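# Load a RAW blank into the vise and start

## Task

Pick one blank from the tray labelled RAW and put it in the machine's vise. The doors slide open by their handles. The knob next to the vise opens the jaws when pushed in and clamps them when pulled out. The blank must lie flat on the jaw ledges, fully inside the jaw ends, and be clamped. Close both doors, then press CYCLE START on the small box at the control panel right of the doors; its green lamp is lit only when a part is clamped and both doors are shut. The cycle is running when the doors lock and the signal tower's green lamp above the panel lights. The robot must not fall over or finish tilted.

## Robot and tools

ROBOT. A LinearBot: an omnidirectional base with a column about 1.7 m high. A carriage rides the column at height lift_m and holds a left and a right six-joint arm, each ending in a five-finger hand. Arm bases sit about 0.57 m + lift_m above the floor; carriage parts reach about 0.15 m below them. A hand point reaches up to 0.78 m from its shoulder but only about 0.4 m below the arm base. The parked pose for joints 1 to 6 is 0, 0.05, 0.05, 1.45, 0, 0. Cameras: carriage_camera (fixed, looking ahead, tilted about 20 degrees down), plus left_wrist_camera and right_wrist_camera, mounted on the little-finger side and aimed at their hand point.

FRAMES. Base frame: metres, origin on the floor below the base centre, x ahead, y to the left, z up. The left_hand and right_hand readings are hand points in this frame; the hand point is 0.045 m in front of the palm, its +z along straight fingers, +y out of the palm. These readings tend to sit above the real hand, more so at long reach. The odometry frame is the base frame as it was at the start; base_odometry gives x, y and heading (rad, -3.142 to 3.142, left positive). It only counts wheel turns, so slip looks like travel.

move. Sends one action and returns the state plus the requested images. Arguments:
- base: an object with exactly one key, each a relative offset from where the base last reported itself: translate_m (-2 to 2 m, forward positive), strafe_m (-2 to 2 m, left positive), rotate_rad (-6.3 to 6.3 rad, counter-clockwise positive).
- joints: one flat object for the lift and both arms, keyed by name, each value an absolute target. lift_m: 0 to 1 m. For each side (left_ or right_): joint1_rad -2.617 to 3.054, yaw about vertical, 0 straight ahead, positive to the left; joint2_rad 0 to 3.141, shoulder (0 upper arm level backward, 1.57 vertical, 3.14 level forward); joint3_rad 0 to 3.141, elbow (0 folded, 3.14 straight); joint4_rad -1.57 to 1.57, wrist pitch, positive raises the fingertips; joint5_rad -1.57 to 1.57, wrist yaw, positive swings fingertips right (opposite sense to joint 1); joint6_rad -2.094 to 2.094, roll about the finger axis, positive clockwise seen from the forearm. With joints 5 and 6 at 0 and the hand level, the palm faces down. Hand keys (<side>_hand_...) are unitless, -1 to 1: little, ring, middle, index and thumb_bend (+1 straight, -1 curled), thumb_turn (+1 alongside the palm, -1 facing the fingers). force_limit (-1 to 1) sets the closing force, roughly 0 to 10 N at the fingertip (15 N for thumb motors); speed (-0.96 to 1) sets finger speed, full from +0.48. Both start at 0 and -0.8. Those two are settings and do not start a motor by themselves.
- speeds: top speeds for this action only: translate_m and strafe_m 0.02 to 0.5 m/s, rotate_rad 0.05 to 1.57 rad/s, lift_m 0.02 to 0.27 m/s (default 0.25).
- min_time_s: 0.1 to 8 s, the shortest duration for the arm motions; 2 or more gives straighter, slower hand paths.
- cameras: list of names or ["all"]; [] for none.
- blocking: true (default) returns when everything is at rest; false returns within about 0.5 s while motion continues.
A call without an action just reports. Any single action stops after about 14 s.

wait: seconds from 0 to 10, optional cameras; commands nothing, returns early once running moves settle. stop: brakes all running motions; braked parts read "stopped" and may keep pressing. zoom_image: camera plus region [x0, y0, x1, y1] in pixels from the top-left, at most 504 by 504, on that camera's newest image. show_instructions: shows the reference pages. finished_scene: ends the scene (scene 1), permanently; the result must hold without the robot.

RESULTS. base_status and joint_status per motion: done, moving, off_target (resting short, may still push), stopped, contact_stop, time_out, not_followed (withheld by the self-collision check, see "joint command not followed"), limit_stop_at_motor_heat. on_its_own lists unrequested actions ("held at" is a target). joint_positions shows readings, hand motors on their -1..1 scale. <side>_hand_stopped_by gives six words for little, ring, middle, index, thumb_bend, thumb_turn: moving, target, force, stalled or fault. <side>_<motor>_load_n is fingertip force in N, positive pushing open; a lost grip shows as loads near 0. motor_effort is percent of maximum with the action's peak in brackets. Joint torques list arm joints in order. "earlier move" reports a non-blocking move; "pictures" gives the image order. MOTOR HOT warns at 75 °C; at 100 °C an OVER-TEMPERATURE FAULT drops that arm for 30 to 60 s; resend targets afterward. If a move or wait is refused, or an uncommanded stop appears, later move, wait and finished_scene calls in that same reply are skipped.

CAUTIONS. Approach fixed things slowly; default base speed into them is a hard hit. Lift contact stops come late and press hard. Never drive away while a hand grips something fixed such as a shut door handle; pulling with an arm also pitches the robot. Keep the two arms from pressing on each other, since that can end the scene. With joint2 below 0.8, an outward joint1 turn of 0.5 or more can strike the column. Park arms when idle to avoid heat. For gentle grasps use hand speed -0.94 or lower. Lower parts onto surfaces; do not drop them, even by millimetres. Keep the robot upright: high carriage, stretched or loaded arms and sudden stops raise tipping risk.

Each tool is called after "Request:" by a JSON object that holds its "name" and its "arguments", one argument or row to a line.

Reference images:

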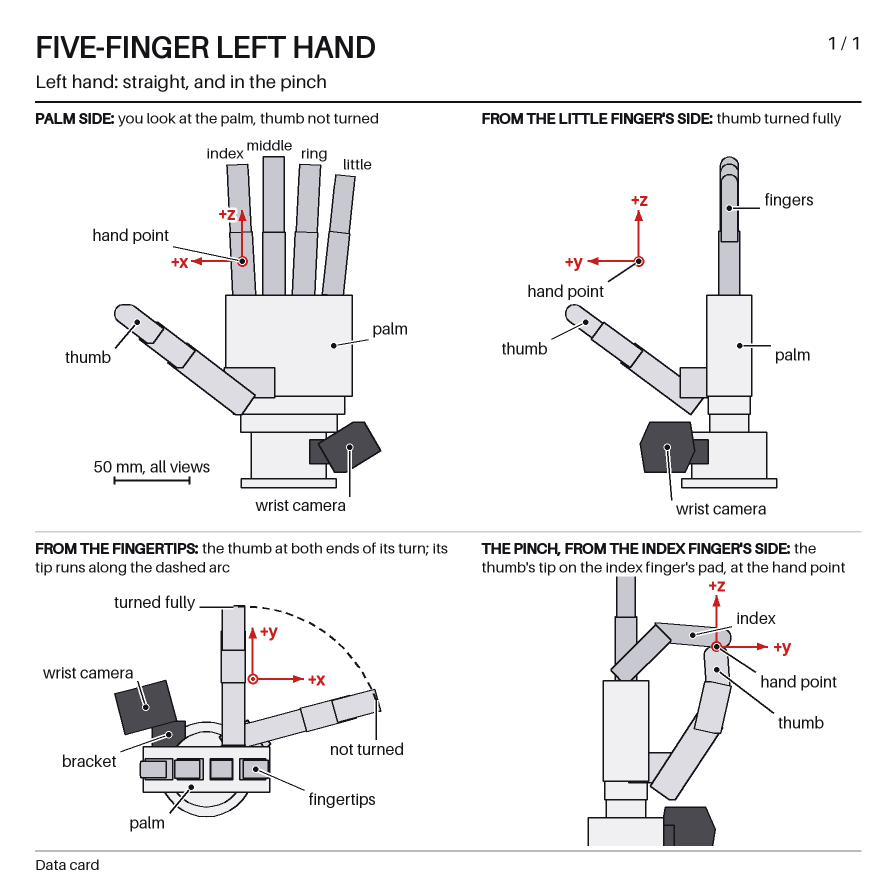

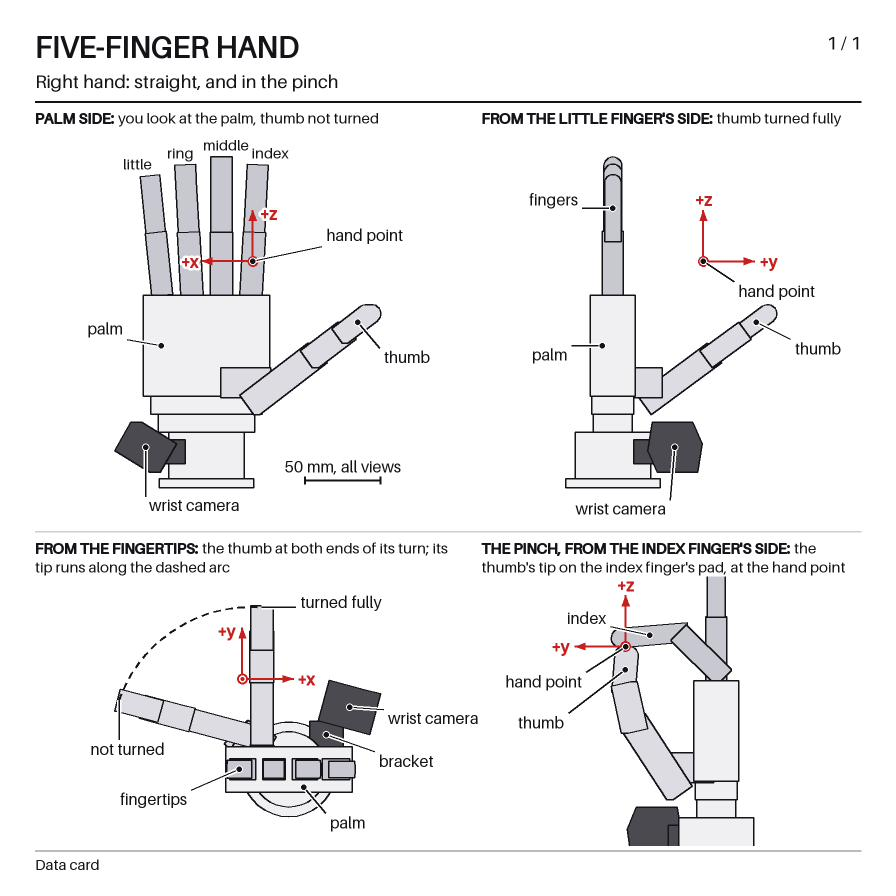

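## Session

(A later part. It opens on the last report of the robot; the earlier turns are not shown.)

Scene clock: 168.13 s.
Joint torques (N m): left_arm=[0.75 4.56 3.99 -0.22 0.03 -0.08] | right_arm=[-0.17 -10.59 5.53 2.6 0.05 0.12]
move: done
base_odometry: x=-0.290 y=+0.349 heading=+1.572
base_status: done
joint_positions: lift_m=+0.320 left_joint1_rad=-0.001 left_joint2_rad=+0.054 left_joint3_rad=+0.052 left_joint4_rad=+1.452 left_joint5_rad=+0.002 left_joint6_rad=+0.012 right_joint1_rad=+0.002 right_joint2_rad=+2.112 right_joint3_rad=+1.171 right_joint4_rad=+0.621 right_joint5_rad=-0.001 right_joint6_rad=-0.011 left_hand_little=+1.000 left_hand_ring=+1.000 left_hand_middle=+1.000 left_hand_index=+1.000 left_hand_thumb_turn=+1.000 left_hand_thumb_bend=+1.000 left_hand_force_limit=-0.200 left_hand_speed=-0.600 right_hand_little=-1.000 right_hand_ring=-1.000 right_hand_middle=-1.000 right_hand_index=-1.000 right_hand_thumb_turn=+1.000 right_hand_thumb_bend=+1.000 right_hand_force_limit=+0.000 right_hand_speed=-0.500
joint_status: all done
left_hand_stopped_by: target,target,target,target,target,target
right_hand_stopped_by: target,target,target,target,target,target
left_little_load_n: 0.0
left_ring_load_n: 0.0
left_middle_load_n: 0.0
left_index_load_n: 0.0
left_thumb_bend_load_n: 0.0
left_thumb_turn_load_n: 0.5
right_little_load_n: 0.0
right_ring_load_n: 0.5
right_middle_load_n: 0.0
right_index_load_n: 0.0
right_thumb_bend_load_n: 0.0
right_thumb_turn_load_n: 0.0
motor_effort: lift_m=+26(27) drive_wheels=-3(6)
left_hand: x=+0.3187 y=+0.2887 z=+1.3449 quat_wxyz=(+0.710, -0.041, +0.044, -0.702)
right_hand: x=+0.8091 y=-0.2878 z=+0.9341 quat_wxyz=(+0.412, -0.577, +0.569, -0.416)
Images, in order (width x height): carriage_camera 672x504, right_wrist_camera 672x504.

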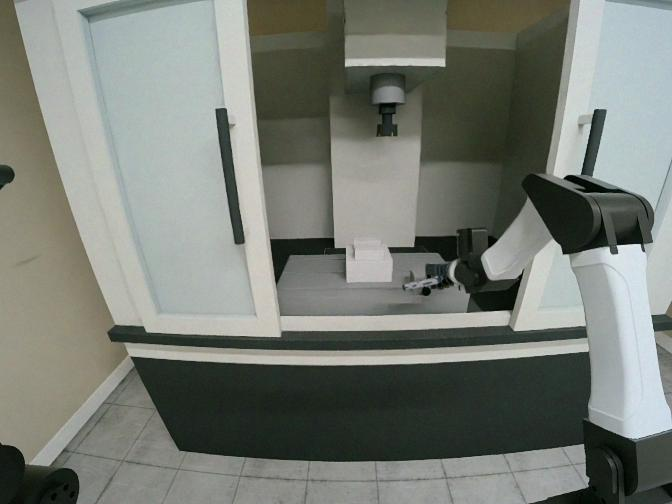

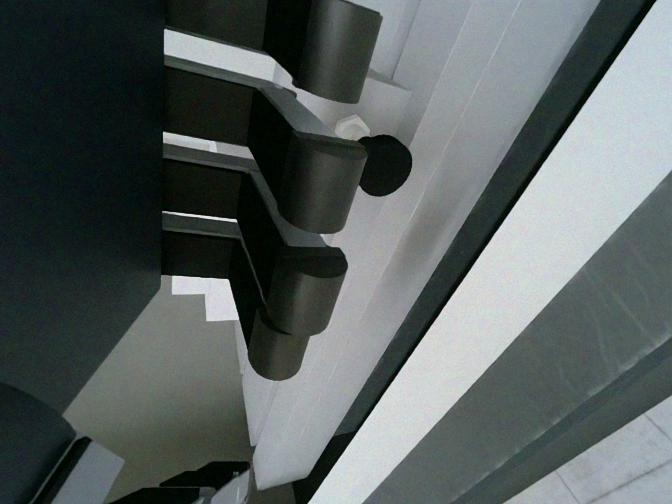

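Request:
{"name": "move", "arguments": {
  "base": {"strafe_m": 0.024},
  "speeds": {"strafe_m": 0.1},
  "joints": {"right_joint1_rad": 0, "right_joint2_rad": 2.30, "right_joint3_rad": 1.71, "right_joint4_rad": -0.305, "right_joint5_rad": 0, "right_joint6_rad": 0},
  "min_time_s": 2,
  "cameras": ["carriage_camera", "right_wrist_camera"]
}}

Scene clock: 171.37 s.
Joint torques (N m): left_arm=[0.76 4.59 4.07 -0.24 0.03 -0.07] | right_arm=[-0.25 -12.15 9.1 1.63 0.07 0.13]
move: done
base_odometry: x=-0.314 y=+0.349 heading=+1.572
base_status: done
joint_positions: lift_m=+0.320 left_joint1_rad=-0.001 left_joint2_rad=+0.054 left_joint3_rad=+0.052 left_joint4_rad=+1.453 left_joint5_rad=+0.002 left_joint6_rad=+0.012 right_joint1_rad=+0.003 right_joint2_rad=+2.268 right_joint3_rad=+1.686 right_joint4_rad=-0.287 right_joint5_rad=-0.002 right_joint6_rad=-0.009 left_hand_little=+1.000 left_hand_ring=+1.000 left_hand_middle=+1.000 left_hand_index=+1.000 left_hand_thumb_turn=+1.000 left_hand_thumb_bend=+1.000 left_hand_force_limit=-0.200 left_hand_speed=-0.600 right_hand_little=-1.000 right_hand_ring=-1.000 right_hand_middle=-1.000 right_hand_index=-1.000 right_hand_thumb_turn=+1.000 right_hand_thumb_bend=+1.000 right_hand_force_limit=+0.000 right_hand_speed=-0.500
joint_status: all done
left_hand_stopped_by: target,target,target,target,target,target
right_hand_stopped_by: target,target,target,target,target,target
left_little_load_n: 0.0
left_ring_load_n: 0.0
left_middle_load_n: 0.0
left_index_load_n: 0.0
left_thumb_bend_load_n: 0.0
left_thumb_turn_load_n: 0.0
right_little_load_n: 0.5
right_ring_load_n: 0.0
right_middle_load_n: 0.0
right_index_load_n: 0.0
right_thumb_bend_load_n: 0.0
right_thumb_turn_load_n: 0.0
motor_effort: lift_m=+27(27) drive_wheels=+0(8)
left_hand: x=+0.3184 y=+0.2888 z=+1.3450 quat_wxyz=(+0.710, -0.041, +0.043, -0.702)
right_hand: x=+0.7788 y=-0.2868 z=+0.8863 quat_wxyz=(+0.243, -0.669, +0.659, -0.243)
Images, in order (width x height): carriage_camera 672x504, right_wrist_camera 672x504.

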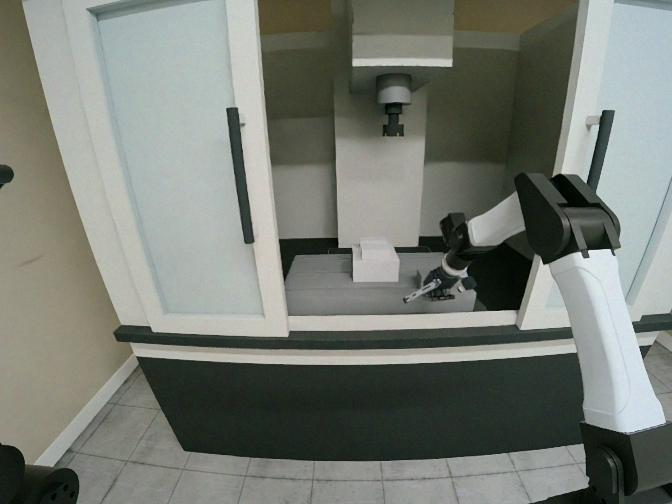

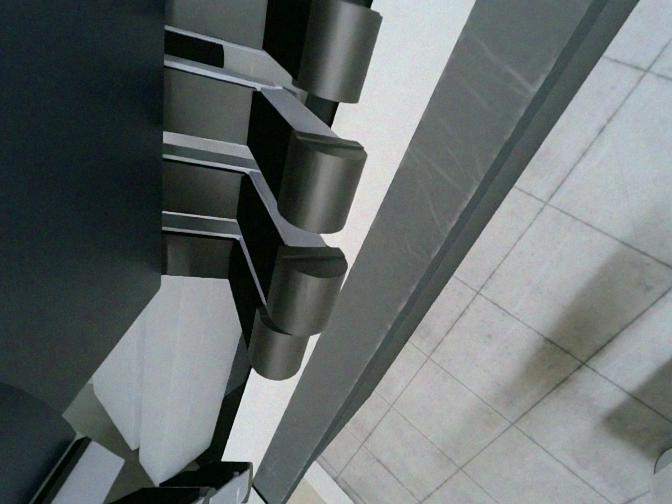

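Request:
{"name": "zoom_image", "arguments": {
  "camera": "carriage_camera",
  "region": [380, 230, 500, 330]
}}

Request:
{"name": "zoom_image", "arguments": {
  "camera": "right_wrist_camera",
  "region": [160, 0, 460, 250]
}}

Scaled by 4.200 from the camera's image (finer frame: 960x720).

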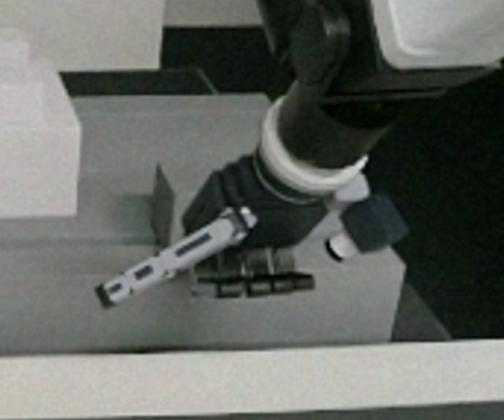

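Scaled by 1.680 from the camera's image (finer frame: 960x720).

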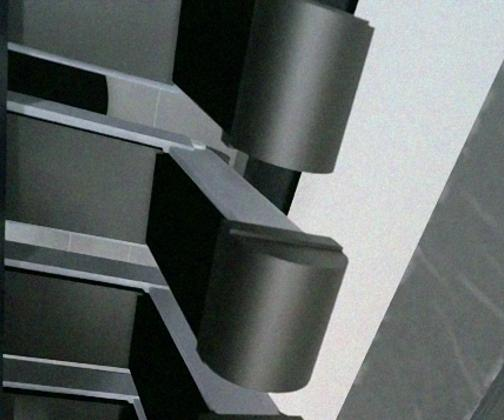

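Request:
{"name": "move", "arguments": {
  "base": {"translate_m": 0.045},
  "speeds": {"translate_m": 0.05},
  "joints": {"lift_m": 0.308},
  "cameras": ["right_wrist_camera"]
}}

Request:
{"name": "move", "arguments": {
  "base": {"translate_m": 0.015},
  "speeds": {"translate_m": 0.03},
  "cameras": ["right_wrist_camera", "carriage_camera"]
}}

Scene clock: 173.27 s.
Joint torques (N m): left_arm=[0.79 4.72 4 -0.25 0.02 -0.08] | right_arm=[-0.27 -13.39 8.43 1.73 0.07 0.13]
move: done
base_odometry: x=-0.313 y=+0.394 heading=+1.571
base_status: done
joint_positions: lift_m=+0.308 left_joint1_rad=-0.001 left_joint2_rad=+0.053 left_joint3_rad=+0.052 left_joint4_rad=+1.453 left_joint5_rad=+0.002 left_joint6_rad=+0.012 right_joint1_rad=+0.003 right_joint2_rad=+2.279 right_joint3_rad=+1.694 right_joint4_rad=-0.299 right_joint5_rad=-0.002 right_joint6_rad=-0.009 left_hand_little=+1.000 left_hand_ring=+1.000 left_hand_middle=+1.000 left_hand_index=+1.000 left_hand_thumb_turn=+1.000 left_hand_thumb_bend=+1.000 left_hand_force_limit=-0.200 left_hand_speed=-0.600 right_hand_little=-1.000 right_hand_ring=-1.000 right_hand_middle=-1.000 right_hand_index=-1.000 right_hand_thumb_turn=+1.000 right_hand_thumb_bend=+1.000 right_hand_force_limit=+0.000 right_hand_speed=-0.500
joint_status: all done
left_hand_stopped_by: target,target,target,target,target,target
right_hand_stopped_by: target,target,target,target,target,target
left_little_load_n: 0.0
left_ring_load_n: 0.0
left_middle_load_n: 0.0
left_index_load_n: 0.0
left_thumb_bend_load_n: 0.0
left_thumb_turn_load_n: 0.0
right_little_load_n: 0.0
right_ring_load_n: 0.0
right_middle_load_n: 0.0
right_index_load_n: 0.0
right_thumb_bend_load_n: 0.0
right_thumb_turn_load_n: 0.0
motor_effort: lift_m=+27(27) drive_wheels=-5(7)
left_hand: x=+0.3181 y=+0.2888 z=+1.3331 quat_wxyz=(+0.710, -0.041, +0.043, -0.702)
right_hand: x=+0.7769 y=-0.2868 z=+0.8693 quat_wxyz=(+0.238, -0.670, +0.661, -0.238)
Images, in order (width x height): right_wrist_camera 672x504.

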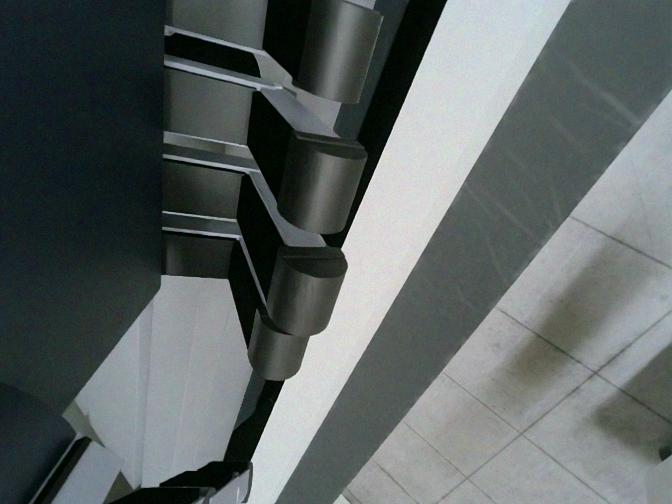

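Scene clock: 174.27 s.
Joint torques (N m): left_arm=[0.65 4.53 3.97 -0.24 0.03 -0.08] | right_arm=[-0.24 -12.38 7.84 2.4 0 0.1]
move: done
base_odometry: x=-0.313 y=+0.409 heading=+1.571
base_status: done
joint_positions: lift_m=+0.308 left_joint1_rad=-0.001 left_joint2_rad=+0.053 left_joint3_rad=+0.052 left_joint4_rad=+1.454 left_joint5_rad=+0.001 left_joint6_rad=+0.012 right_joint1_rad=+0.003 right_joint2_rad=+2.271 right_joint3_rad=+1.699 right_joint4_rad=-0.371 right_joint5_rad=+0.004 right_joint6_rad=-0.007 left_hand_little=+1.000 left_hand_ring=+1.000 left_hand_middle=+1.000 left_hand_index=+1.000 left_hand_thumb_turn=+1.000 left_hand_thumb_bend=+1.000 left_hand_force_limit=-0.200 left_hand_speed=-0.600 right_hand_little=-1.000 right_hand_ring=-1.000 right_hand_middle=-1.000 right_hand_index=-1.000 right_hand_thumb_turn=+1.000 right_hand_thumb_bend=+1.000 right_hand_force_limit=+0.000 right_hand_speed=-0.500
joint_status: not commanded
left_hand_stopped_by: target,target,target,target,target,target
right_hand_stopped_by: target,target,target,target,target,target
left_little_load_n: 0.0
left_ring_load_n: 0.0
left_middle_load_n: 0.0
left_index_load_n: 0.0
left_thumb_bend_load_n: 0.0
left_thumb_turn_load_n: 0.0
right_little_load_n: 0.0
right_ring_load_n: -2.0
right_middle_load_n: 0.0
right_index_load_n: 0.0
right_thumb_bend_load_n: 0.0
right_thumb_turn_load_n: 0.0
motor_effort: lift_m=+27(27) drive_wheels=+3(7)
left_hand: x=+0.3179 y=+0.2889 z=+1.3331 quat_wxyz=(+0.710, -0.041, +0.042, -0.702)
right_hand: x=+0.7622 y=-0.2880 z=+0.8673 quat_wxyz=(+0.217, -0.675, +0.670, -0.220)
pictures: carriage_camera, right_wrist_camera
Images, in order (width x height): carriage_camera 672x504, right_wrist_camera 672x504.

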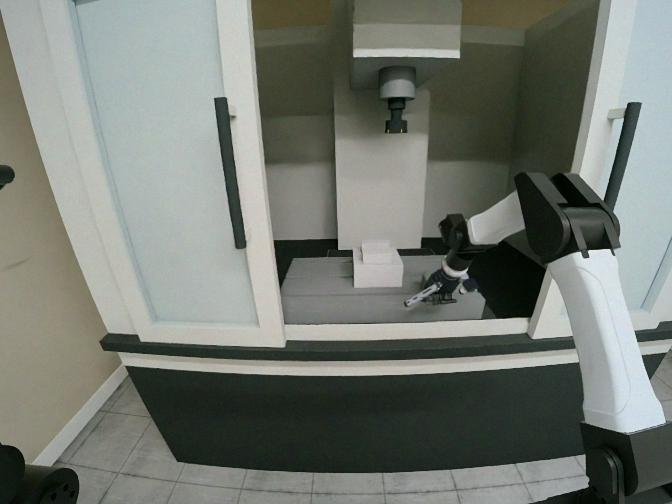

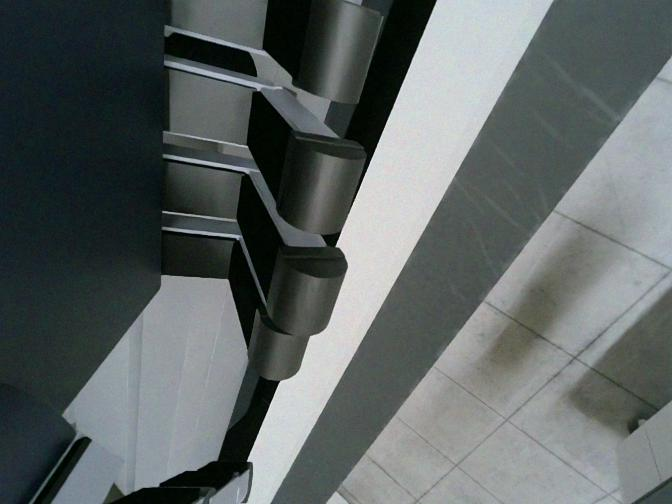

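Request:
{"name": "move", "arguments": {
  "base": {"translate_m": 0.02},
  "speeds": {"translate_m": 0.03},
  "cameras": ["right_wrist_camera"]
}}

Scene clock: 175.53 s.
Joint torques (N m): left_arm=[0.61 4.57 4.03 -0.25 0.04 -0.08] | right_arm=[-0.25 -10.19 7.8 3.25 -0.04 0.07]
move: done
base_odometry: x=-0.313 y=+0.429 heading=+1.570
base_status: done
joint_positions: lift_m=+0.308 left_joint1_rad=-0.001 left_joint2_rad=+0.053 left_joint3_rad=+0.052 left_joint4_rad=+1.454 left_joint5_rad=+0.001 left_joint6_rad=+0.012 right_joint1_rad=+0.003 right_joint2_rad=+2.252 right_joint3_rad=+1.699 right_joint4_rad=-0.459 right_joint5_rad=+0.008 right_joint6_rad=-0.004 left_hand_little=+1.000 left_hand_ring=+1.000 left_hand_middle=+1.000 left_hand_index=+1.000 left_hand_thumb_turn=+1.000 left_hand_thumb_bend=+1.000 left_hand_force_limit=-0.200 left_hand_speed=-0.600 right_hand_little=-1.000 right_hand_ring=-1.000 right_hand_middle=-1.000 right_hand_index=-1.000 right_hand_thumb_turn=+1.000 right_hand_thumb_bend=+1.000 right_hand_force_limit=+0.000 right_hand_speed=-0.500
joint_status: not commanded
left_hand_stopped_by: target,target,target,target,target,target
right_hand_stopped_by: target,target,target,target,target,target
left_little_load_n: 0.0
left_ring_load_n: 0.0
left_middle_load_n: -0.5
left_index_load_n: 0.0
left_thumb_bend_load_n: 0.0
left_thumb_turn_load_n: 0.0
right_little_load_n: 0.0
right_ring_load_n: -3.0
right_middle_load_n: 0.0
right_index_load_n: 0.0
right_thumb_bend_load_n: -0.5
right_thumb_turn_load_n: 0.0
motor_effort: lift_m=+26(27) drive_wheels=+3(8)
left_hand: x=+0.3178 y=+0.2889 z=+1.3332 quat_wxyz=(+0.710, -0.041, +0.042, -0.702)
right_hand: x=+0.7422 y=-0.2886 z=+0.8683 quat_wxyz=(+0.192, -0.681, +0.678, -0.198)
Images, in order (width x height): right_wrist_camera 672x504.

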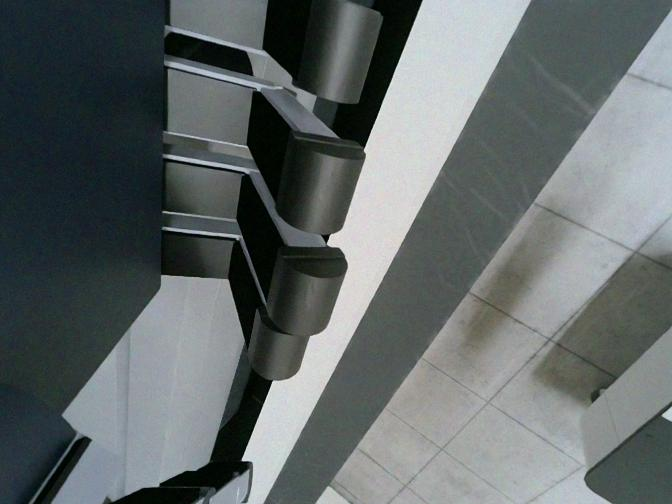

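Request:
{"name": "move", "arguments": {
  "base": {"translate_m": 0.025},
  "speeds": {"translate_m": 0.03},
  "cameras": ["right_wrist_camera"]
}}

Scene clock: 177.00 s.
Joint torques (N m): left_arm=[0.75 4.75 4.08 -0.22 0.04 -0.08] | right_arm=[-0.25 -7.73 7.69 4.25 -0.02 0.02]
move: done
base_odometry: x=-0.312 y=+0.454 heading=+1.569
base_status: done
joint_positions: lift_m=+0.308 left_joint1_rad=-0.001 left_joint2_rad=+0.053 left_joint3_rad=+0.052 left_joint4_rad=+1.454 left_joint5_rad=+0.001 left_joint6_rad=+0.012 right_joint1_rad=+0.003 right_joint2_rad=+2.230 right_joint3_rad=+1.699 right_joint4_rad=-0.566 right_joint5_rad=+0.006 right_joint6_rad=+0.000 left_hand_little=+1.000 left_hand_ring=+1.000 left_hand_middle=+1.000 left_hand_index=+1.000 left_hand_thumb_turn=+1.000 left_hand_thumb_bend=+1.000 left_hand_force_limit=-0.200 left_hand_speed=-0.600 right_hand_little=-1.000 right_hand_ring=-1.000 right_hand_middle=-1.000 right_hand_index=-1.000 right_hand_thumb_turn=+1.000 right_hand_thumb_bend=+1.000 right_hand_force_limit=+0.000 right_hand_speed=-0.500
joint_status: not commanded
left_hand_stopped_by: target,target,target,target,target,target
right_hand_stopped_by: target,target,target,target,target,target
left_little_load_n: 0.0
left_ring_load_n: 0.0
left_middle_load_n: 0.0
left_index_load_n: 0.0
left_thumb_bend_load_n: 0.0
left_thumb_turn_load_n: 0.0
right_little_load_n: 0.0
right_ring_load_n: -4.0
right_middle_load_n: 0.0
right_index_load_n: 0.0
right_thumb_bend_load_n: 0.0
right_thumb_turn_load_n: 0.0
motor_effort: lift_m=+26(27) drive_wheels=+3(8)
left_hand: x=+0.3178 y=+0.2889 z=+1.3332 quat_wxyz=(+0.710, -0.041, +0.042, -0.702)
right_hand: x=+0.7171 y=-0.2880 z=+0.8704 quat_wxyz=(+0.164, -0.688, +0.687, -0.168)
Images, in order (width x height): right_wrist_camera 672x504.

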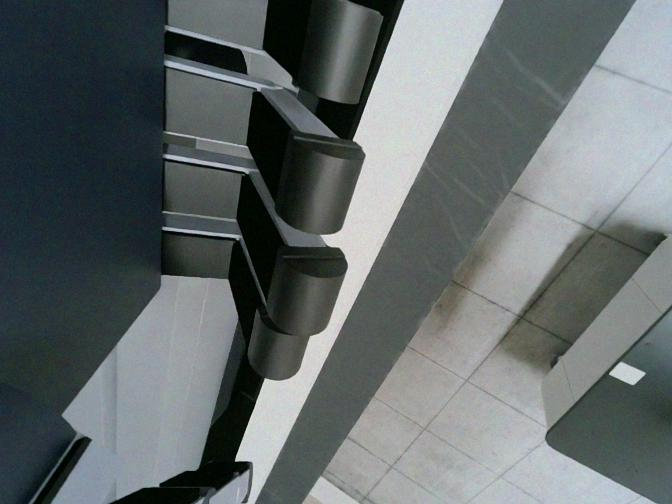

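Request:
{"name": "move", "arguments": {
  "base": {"translate_m": -0.15},
  "speeds": {"translate_m": 0.1},
  "cameras": ["right_wrist_camera"]
}}

Request:
{"name": "zoom_image", "arguments": {
  "camera": "right_wrist_camera",
  "region": [100, 0, 500, 300]
}}

Scene clock: 179.30 s.
Joint torques (N m): left_arm=[0.73 4.66 3.93 -0.19 0.02 -0.08] | right_arm=[-0.25 -12.33 7.97 1.88 0 0.02]
move: done
base_odometry: x=-0.312 y=+0.304 heading=+1.569
base_status: done
joint_positions: lift_m=+0.308 left_joint1_rad=-0.001 left_joint2_rad=+0.053 left_joint3_rad=+0.052 left_joint4_rad=+1.451 left_joint5_rad=+0.001 left_joint6_rad=+0.012 right_joint1_rad=+0.003 right_joint2_rad=+2.270 right_joint3_rad=+1.699 right_joint4_rad=-0.312 right_joint5_rad=+0.004 right_joint6_rad=+0.000 left_hand_little=+1.000 left_hand_ring=+1.000 left_hand_middle=+1.000 left_hand_index=+1.000 left_hand_thumb_turn=+1.000 left_hand_thumb_bend=+1.000 left_hand_force_limit=-0.200 left_hand_speed=-0.600 right_hand_little=-1.000 right_hand_ring=-1.000 right_hand_middle=-1.000 right_hand_index=-1.000 right_hand_thumb_turn=+1.000 right_hand_thumb_bend=+1.000 right_hand_force_limit=+0.000 right_hand_speed=-0.500
joint_status: not commanded
left_hand_stopped_by: target,target,target,target,target,target
right_hand_stopped_by: target,target,target,target,target,target
left_little_load_n: 0.0
left_ring_load_n: 0.0
left_middle_load_n: 0.0
left_index_load_n: 0.0
left_thumb_bend_load_n: 0.0
left_thumb_turn_load_n: 0.0
right_little_load_n: 0.0
right_ring_load_n: 0.0
right_middle_load_n: 0.0
right_index_load_n: 0.5
right_thumb_bend_load_n: 0.0
right_thumb_turn_load_n: 0.0
motor_effort: lift_m=+26(27) drive_wheels=-2(7)
left_hand: x=+0.3186 y=+0.2889 z=+1.3329 quat_wxyz=(+0.710, -0.042, +0.043, -0.702)
right_hand: x=+0.7771 y=-0.2874 z=+0.8749 quat_wxyz=(+0.238, -0.666, +0.665, -0.239)
Images, in order (width x height): right_wrist_camera 672x504.

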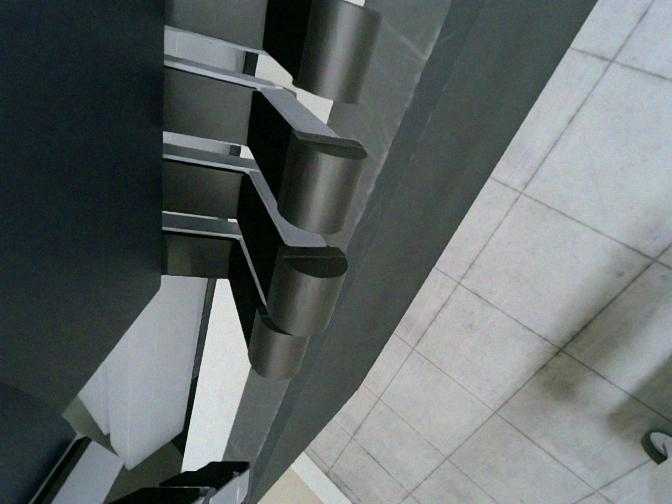

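Scaled by 1.260 from the camera's image (finer frame: 960x720).

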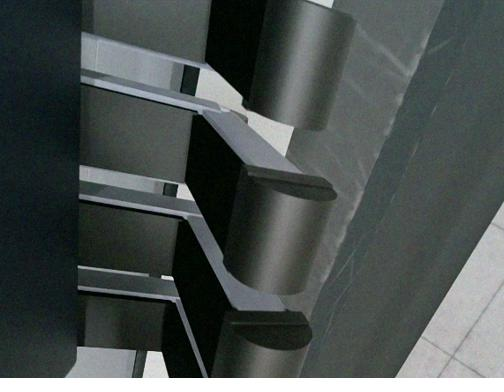

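Request:
{"name": "move", "arguments": {
  "base": {"rotate_rad": 3.1416},
  "speeds": {"rotate_rad": 1.0},
  "joints": {"lift_m": 0.45, "right_joint1_rad": 0, "right_joint2_rad": 0.05, "right_joint3_rad": 0.05, "right_joint4_rad": 1.45, "right_joint5_rad": 0, "right_joint6_rad": 0, "right_hand_index": 1, "right_hand_middle": 1, "right_hand_ring": 1, "right_hand_little": 1},
  "min_time_s": 1.5,
  "cameras": []
}}

Request:
{"name": "move", "arguments": {
  "base": {"translate_m": 0.55},
  "speeds": {"translate_m": 0.4},
  "joints": {"right_hand_thumb_turn": -1},
  "cameras": []
}}

Request:
{"name": "move", "arguments": {
  "base": {"strafe_m": 0.206},
  "speeds": {"strafe_m": 0.25},
  "joints": {"right_joint1_rad": 0, "right_joint2_rad": 1.984, "right_joint3_rad": 1.198, "right_joint4_rad": 0.175, "right_joint5_rad": 0, "right_joint6_rad": 0},
  "min_time_s": 2,
  "cameras": ["carriage_camera", "right_wrist_camera"]
}}

Scene clock: 184.63 s.
Joint torques (N m): left_arm=[0.72 4.74 4.11 -0.15 0.04 -0.08] | right_arm=[0.23 2.58 4.83 0.25 0.07 0.02]
move: done
base_odometry: x=-0.312 y=+0.304 heading=-1.573
base_status: done
joint_positions: lift_m=+0.450 left_joint1_rad=-0.001 left_joint2_rad=+0.053 left_joint3_rad=+0.051 left_joint4_rad=+1.446 left_joint5_rad=+0.001 left_joint6_rad=+0.012 right_joint1_rad=-0.003 right_joint2_rad=+0.063 right_joint3_rad=+0.060 right_joint4_rad=+1.436 right_joint5_rad=-0.001 right_joint6_rad=+0.000 left_hand_little=+1.000 left_hand_ring=+1.000 left_hand_middle=+1.000 left_hand_index=+1.000 left_hand_thumb_turn=+1.000 left_hand_thumb_bend=+1.000 left_hand_force_limit=-0.200 left_hand_speed=-0.600 right_hand_little=+1.000 right_hand_ring=+1.000 right_hand_middle=+1.000 right_hand_index=+1.000 right_hand_thumb_turn=+1.000 right_hand_thumb_bend=+1.000 right_hand_force_limit=+0.000 right_hand_speed=-0.500
joint_status: all done
left_hand_stopped_by: target,target,target,target,target,target
right_hand_stopped_by: target,target,target,target,target,target
left_little_load_n: 0.0
left_ring_load_n: 0.0
left_middle_load_n: 0.0
left_index_load_n: 0.0
left_thumb_bend_load_n: 0.0
left_thumb_turn_load_n: 0.0
right_little_load_n: 0.0
right_ring_load_n: 0.0
right_middle_load_n: 0.0
right_index_load_n: 0.0
right_thumb_bend_load_n: 0.0
right_thumb_turn_load_n: 0.0
motor_effort: lift_m=+32(41) drive_wheels=+3(11)
left_hand: x=+0.3204 y=+0.2889 z=+1.4736 quat_wxyz=(+0.709, -0.044, +0.046, -0.702)
right_hand: x=+0.3232 y=-0.2887 z=+1.4750 quat_wxyz=(+0.705, -0.049, +0.049, -0.706)

Scene clock: 187.90 s.
Joint torques (N m): left_arm=[0.75 4.6 4.12 -0.14 0.03 -0.09] | right_arm=[0.23 2.55 4.98 0.11 0.06 0.02]
move: done
base_odometry: x=-0.313 y=-0.246 heading=-1.572
base_status: done
joint_positions: lift_m=+0.450 left_joint1_rad=-0.001 left_joint2_rad=+0.053 left_joint3_rad=+0.051 left_joint4_rad=+1.447 left_joint5_rad=+0.001 left_joint6_rad=+0.012 right_joint1_rad=-0.003 right_joint2_rad=+0.063 right_joint3_rad=+0.058 right_joint4_rad=+1.446 right_joint5_rad=-0.001 right_joint6_rad=+0.000 left_hand_little=+1.000 left_hand_ring=+1.000 left_hand_middle=+1.000 left_hand_index=+1.000 left_hand_thumb_turn=+1.000 left_hand_thumb_bend=+1.000 left_hand_force_limit=-0.200 left_hand_speed=-0.600 right_hand_little=+1.000 right_hand_ring=+1.000 right_hand_middle=+1.000 right_hand_index=+1.000 right_hand_thumb_turn=-1.000 right_hand_thumb_bend=+1.000 right_hand_force_limit=+0.000 right_hand_speed=-0.500
joint_status: all done
left_hand_stopped_by: target,target,target,target,target,target
right_hand_stopped_by: target,target,target,target,target,target
left_little_load_n: 0.0
left_ring_load_n: 0.0
left_middle_load_n: 0.0
left_index_load_n: 0.0
left_thumb_bend_load_n: 0.0
left_thumb_turn_load_n: 0.0
right_little_load_n: 0.0
right_ring_load_n: 0.0
right_middle_load_n: 0.0
right_index_load_n: 0.0
right_thumb_bend_load_n: 0.0
right_thumb_turn_load_n: 0.0
motor_effort: lift_m=+32(32) drive_wheels=-6(13)
left_hand: x=+0.3201 y=+0.2889 z=+1.4737 quat_wxyz=(+0.709, -0.044, +0.045, -0.702)
right_hand: x=+0.3214 y=-0.2887 z=+1.4752 quat_wxyz=(+0.705, -0.046, +0.046, -0.706)

Scene clock: 190.30 s.
Joint torques (N m): left_arm=[0.77 4.62 4.07 -0.15 0.03 -0.07] | right_arm=[0.24 -10.15 8.85 2.09 0.07 0.01]
move: done
base_odometry: x=-0.107 y=-0.246 heading=-1.572
base_status: done
joint_positions: lift_m=+0.450 left_joint1_rad=-0.001 left_joint2_rad=+0.053 left_joint3_rad=+0.051 left_joint4_rad=+1.447 left_joint5_rad=+0.001 left_joint6_rad=+0.012 right_joint1_rad=-0.003 right_joint2_rad=+1.962 right_joint3_rad=+1.176 right_joint4_rad=+0.193 right_joint5_rad=-0.002 right_joint6_rad=+0.000 left_hand_little=+1.000 left_hand_ring=+1.000 left_hand_middle=+1.000 left_hand_index=+1.000 left_hand_thumb_turn=+1.000 left_hand_thumb_bend=+1.000 left_hand_force_limit=-0.200 left_hand_speed=-0.600 right_hand_little=+1.000 right_hand_ring=+1.000 right_hand_middle=+1.000 right_hand_index=+1.000 right_hand_thumb_turn=-1.000 right_hand_thumb_bend=+1.000 right_hand_force_limit=+0.000 right_hand_speed=-0.500
joint_status: all done
left_hand_stopped_by: target,target,target,target,target,target
right_hand_stopped_by: target,target,target,target,target,target
left_little_load_n: 0.0
left_ring_load_n: 0.0
left_middle_load_n: 0.0
left_index_load_n: 0.0
left_thumb_bend_load_n: 0.0
left_thumb_turn_load_n: 0.0
right_little_load_n: 0.0
right_ring_load_n: 0.0
right_middle_load_n: 0.0
right_index_load_n: 0.0
right_thumb_bend_load_n: 0.0
right_thumb_turn_load_n: 0.5
motor_effort: lift_m=+32(32) drive_wheels=-3(6)
left_hand: x=+0.3199 y=+0.2890 z=+1.4738 quat_wxyz=(+0.709, -0.044, +0.045, -0.702)
right_hand: x=+0.7499 y=-0.2897 z=+1.0552 quat_wxyz=(+0.332, -0.624, +0.625, -0.332)
Images, in order (width x height): carriage_camera 672x504, right_wrist_camera 672x504.

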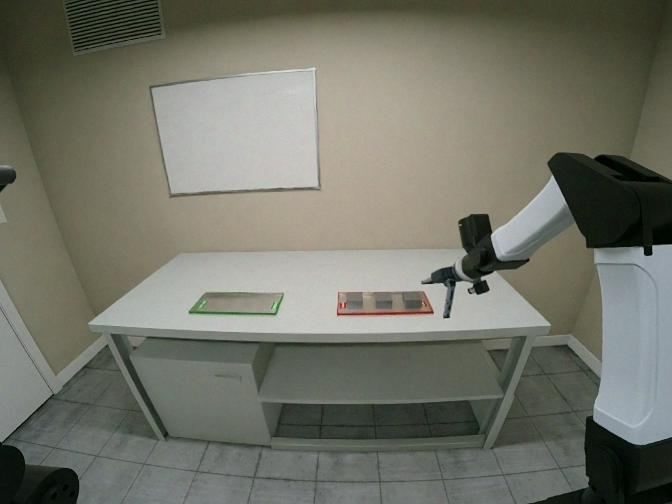

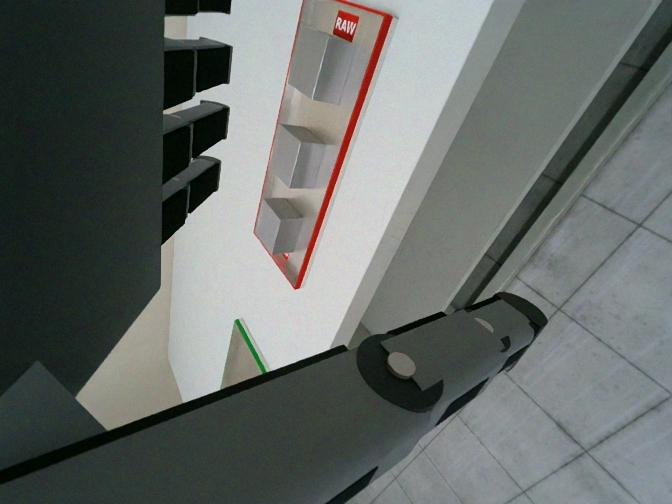

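Request:
{"name": "zoom_image", "arguments": {
  "camera": "right_wrist_camera",
  "region": [240, 0, 420, 180]
}}

Request:
{"name": "move", "arguments": {
  "base": {"translate_m": 0.15},
  "speeds": {"translate_m": 0.2},
  "cameras": ["carriage_camera", "right_wrist_camera"]
}}

Request:
{"name": "zoom_image", "arguments": {
  "camera": "right_wrist_camera",
  "region": [230, 60, 430, 260]
}}

Scaled by 2.800 from the camera's image (finer frame: 960x720).

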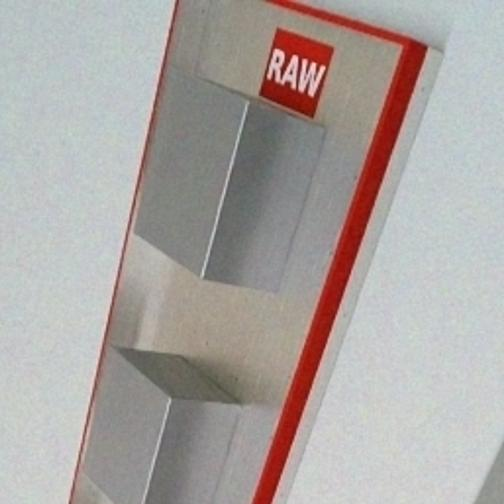

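Scene clock: 192.27 s.
Joint torques (N m): left_arm=[0.8 4.63 4.14 -0.13 0.03 -0.08] | right_arm=[0.24 -10.13 8.72 2.15 0.07 0.01]
move: done
base_odometry: x=-0.106 y=-0.396 heading=-1.571
base_status: done
joint_positions: lift_m=+0.450 left_joint1_rad=-0.001 left_joint2_rad=+0.053 left_joint3_rad=+0.051 left_joint4_rad=+1.449 left_joint5_rad=+0.001 left_joint6_rad=+0.012 right_joint1_rad=-0.003 right_joint2_rad=+1.962 right_joint3_rad=+1.177 right_joint4_rad=+0.185 right_joint5_rad=-0.002 right_joint6_rad=+0.000 left_hand_little=+1.000 left_hand_ring=+1.000 left_hand_middle=+1.000 left_hand_index=+1.000 left_hand_thumb_turn=+1.000 left_hand_thumb_bend=+1.000 left_hand_force_limit=-0.200 left_hand_speed=-0.600 right_hand_little=+1.000 right_hand_ring=+1.000 right_hand_middle=+1.000 right_hand_index=+1.000 right_hand_thumb_turn=-1.000 right_hand_thumb_bend=+1.000 right_hand_force_limit=+0.000 right_hand_speed=-0.500
joint_status: not commanded
left_hand_stopped_by: target,target,target,target,target,target
right_hand_stopped_by: target,target,target,target,target,target
left_little_load_n: 0.0
left_ring_load_n: 0.0
left_middle_load_n: 0.0
left_index_load_n: 0.0
left_thumb_bend_load_n: 0.0
left_thumb_turn_load_n: 0.0
right_little_load_n: 0.0
right_ring_load_n: 0.0
right_middle_load_n: 0.0
right_index_load_n: 0.0
right_thumb_bend_load_n: 0.0
right_thumb_turn_load_n: 0.0
motor_effort: lift_m=+32(32) drive_wheels=-4(9)
left_hand: x=+0.3196 y=+0.2890 z=+1.4739 quat_wxyz=(+0.709, -0.043, +0.044, -0.702)
right_hand: x=+0.7489 y=-0.2897 z=+1.0544 quat_wxyz=(+0.330, -0.625, +0.626, -0.330)
Images, in order (width x height): carriage_camera 672x504, right_wrist_camera 672x504.

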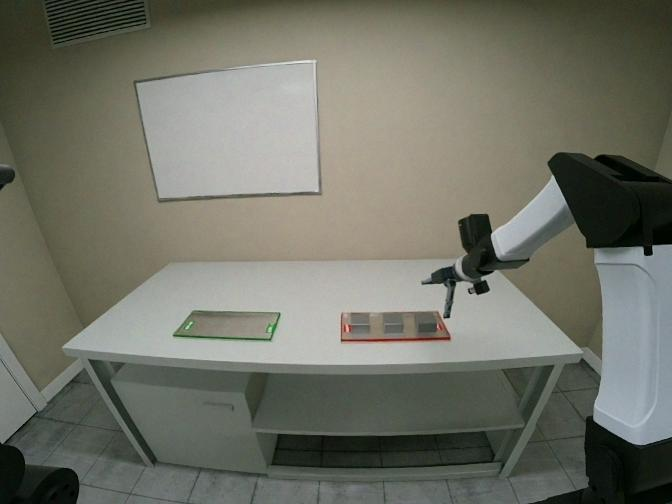

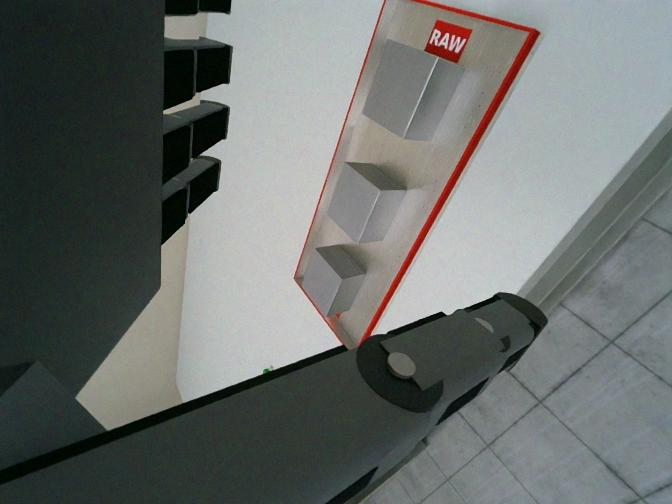

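Scaled by 2.520 from the camera's image (finer frame: 960x720).

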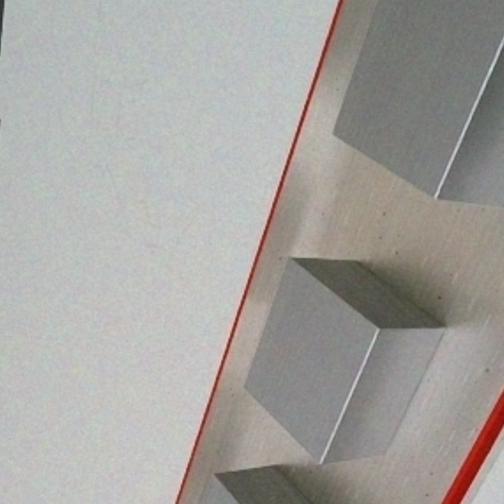

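Request:
{"name": "move", "arguments": {
  "base": {"translate_m": 0.167},
  "speeds": {"translate_m": 0.15},
  "joints": {"right_hand_index": 0.55, "right_hand_middle": 0.55, "right_hand_ring": 0.55, "lift_m": 0.32},
  "cameras": ["carriage_camera", "right_wrist_camera"]
}}

Request:
{"name": "zoom_image", "arguments": {
  "camera": "right_wrist_camera",
  "region": [160, 30, 560, 330]
}}

Scene clock: 195.10 s.
Joint torques (N m): left_arm=[0.75 4.7 4.12 -0.19 0.05 -0.07] | right_arm=[0.24 -10.88 7.97 2.22 0.08 0.01]
move: done
base_odometry: x=-0.106 y=-0.563 heading=-1.571
base_status: done
joint_positions: lift_m=+0.320 left_joint1_rad=-0.001 left_joint2_rad=+0.053 left_joint3_rad=+0.051 left_joint4_rad=+1.451 left_joint5_rad=+0.000 left_joint6_rad=+0.012 right_joint1_rad=-0.003 right_joint2_rad=+1.969 right_joint3_rad=+1.185 right_joint4_rad=+0.178 right_joint5_rad=-0.002 right_joint6_rad=+0.000 left_hand_little=+1.000 left_hand_ring=+1.000 left_hand_middle=+1.000 left_hand_index=+1.000 left_hand_thumb_turn=+1.000 left_hand_thumb_bend=+1.000 left_hand_force_limit=-0.200 left_hand_speed=-0.600 right_hand_little=+1.000 right_hand_ring=+0.550 right_hand_middle=+0.550 right_hand_index=+0.550 right_hand_thumb_turn=-1.000 right_hand_thumb_bend=+1.000 right_hand_force_limit=+0.000 right_hand_speed=-0.500
joint_status: all done
left_hand_stopped_by: target,target,target,target,target,target
right_hand_stopped_by: target,target,target,target,target,target
left_little_load_n: 0.0
left_ring_load_n: 0.0
left_middle_load_n: 0.0
left_index_load_n: 0.0
left_thumb_bend_load_n: 0.0
left_thumb_turn_load_n: 0.0
right_little_load_n: 0.0
right_ring_load_n: 0.0
right_middle_load_n: 0.0
right_index_load_n: 0.0
right_thumb_bend_load_n: -0.5
right_thumb_turn_load_n: 0.0
motor_effort: lift_m=+26(27) drive_wheels=-4(8)
left_hand: x=+0.3189 y=+0.2891 z=+1.3446 quat_wxyz=(+0.709, -0.043, +0.043, -0.702)
right_hand: x=+0.7496 y=-0.2897 z=+0.9233 quat_wxyz=(+0.329, -0.625, +0.627, -0.328)
Images, in order (width x height): carriage_camera 672x504, right_wrist_camera 672x504.

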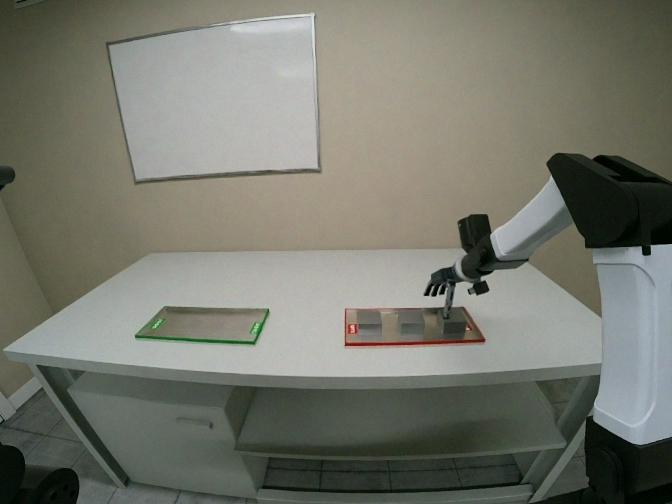

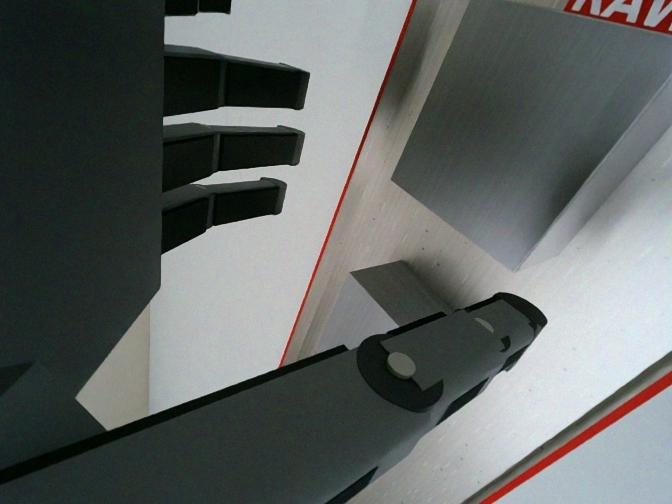

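Scaled by 1.260 from the camera's image (finer frame: 960x720).

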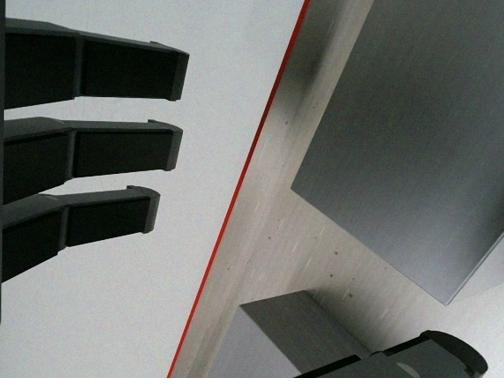

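Request:
{"name": "move", "arguments": {
  "joints": {"lift_m": 0.295},
  "cameras": ["carriage_camera", "right_wrist_camera"]
}}

Request:
{"name": "zoom_image", "arguments": {
  "camera": "carriage_camera",
  "region": [400, 250, 520, 350]
}}

Scene clock: 196.63 s.
Joint torques (N m): left_arm=[0.77 4.67 4.23 -0.23 0.03 -0.09] | right_arm=[0.23 -11.36 7.76 2.23 0.07 0.01]
move: done
base_odometry: x=-0.106 y=-0.563 heading=-1.571
base_status: not commanded
joint_positions: lift_m=+0.295 left_joint1_rad=-0.001 left_joint2_rad=+0.053 left_joint3_rad=+0.050 left_joint4_rad=+1.452 left_joint5_rad=+0.000 left_joint6_rad=+0.012 right_joint1_rad=-0.003 right_joint2_rad=+1.972 right_joint3_rad=+1.187 right_joint4_rad=+0.176 right_joint5_rad=-0.002 right_joint6_rad=+0.000 left_hand_little=+1.000 left_hand_ring=+1.000 left_hand_middle=+1.000 left_hand_index=+1.000 left_hand_thumb_turn=+1.000 left_hand_thumb_bend=+1.000 left_hand_force_limit=-0.200 left_hand_speed=-0.600 right_hand_little=+1.000 right_hand_ring=+0.550 right_hand_middle=+0.550 right_hand_index=+0.550 right_hand_thumb_turn=-1.000 right_hand_thumb_bend=+1.000 right_hand_force_limit=+0.000 right_hand_speed=-0.500
joint_status: all done
left_hand_stopped_by: target,target,target,target,target,target
right_hand_stopped_by: target,target,target,target,target,target
left_little_load_n: 0.0
left_ring_load_n: 0.0
left_middle_load_n: 0.0
left_index_load_n: 0.0
left_thumb_bend_load_n: 0.0
left_thumb_turn_load_n: 0.0
right_little_load_n: 0.0
right_ring_load_n: 0.0
right_middle_load_n: 0.0
right_index_load_n: 0.0
right_thumb_bend_load_n: 0.0
right_thumb_turn_load_n: 0.0
motor_effort: lift_m=+27(28) drive_wheels=-4(4)
left_hand: x=+0.3189 y=+0.2891 z=+1.3194 quat_wxyz=(+0.709, -0.043, +0.043, -0.702)
right_hand: x=+0.7493 y=-0.2897 z=+0.8966 quat_wxyz=(+0.327, -0.626, +0.628, -0.327)
Images, in order (width x height): carriage_camera 672x504, right_wrist_camera 672x504.

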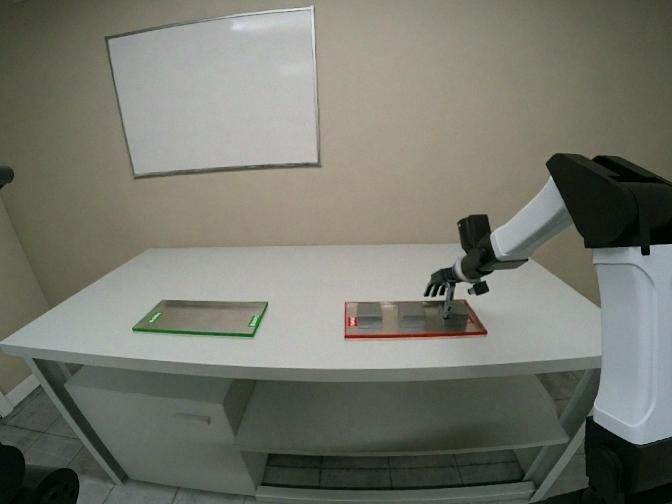

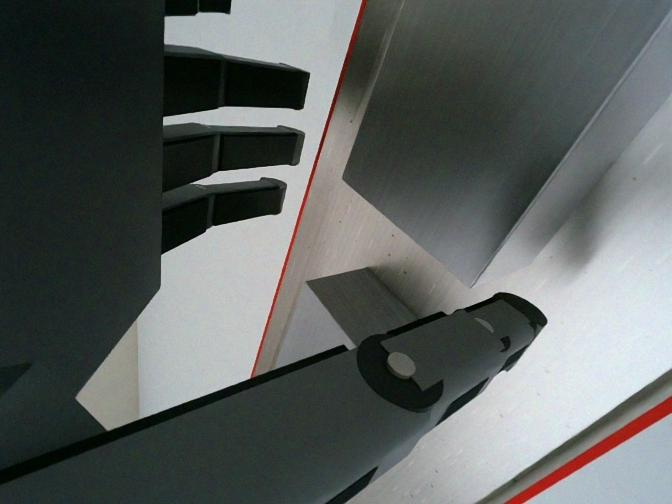

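Scaled by 4.200 from the camera's image (finer frame: 960x720).

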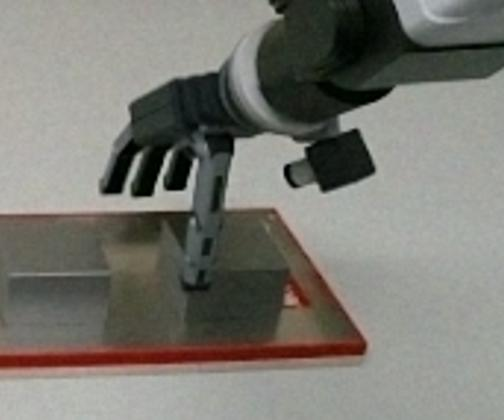

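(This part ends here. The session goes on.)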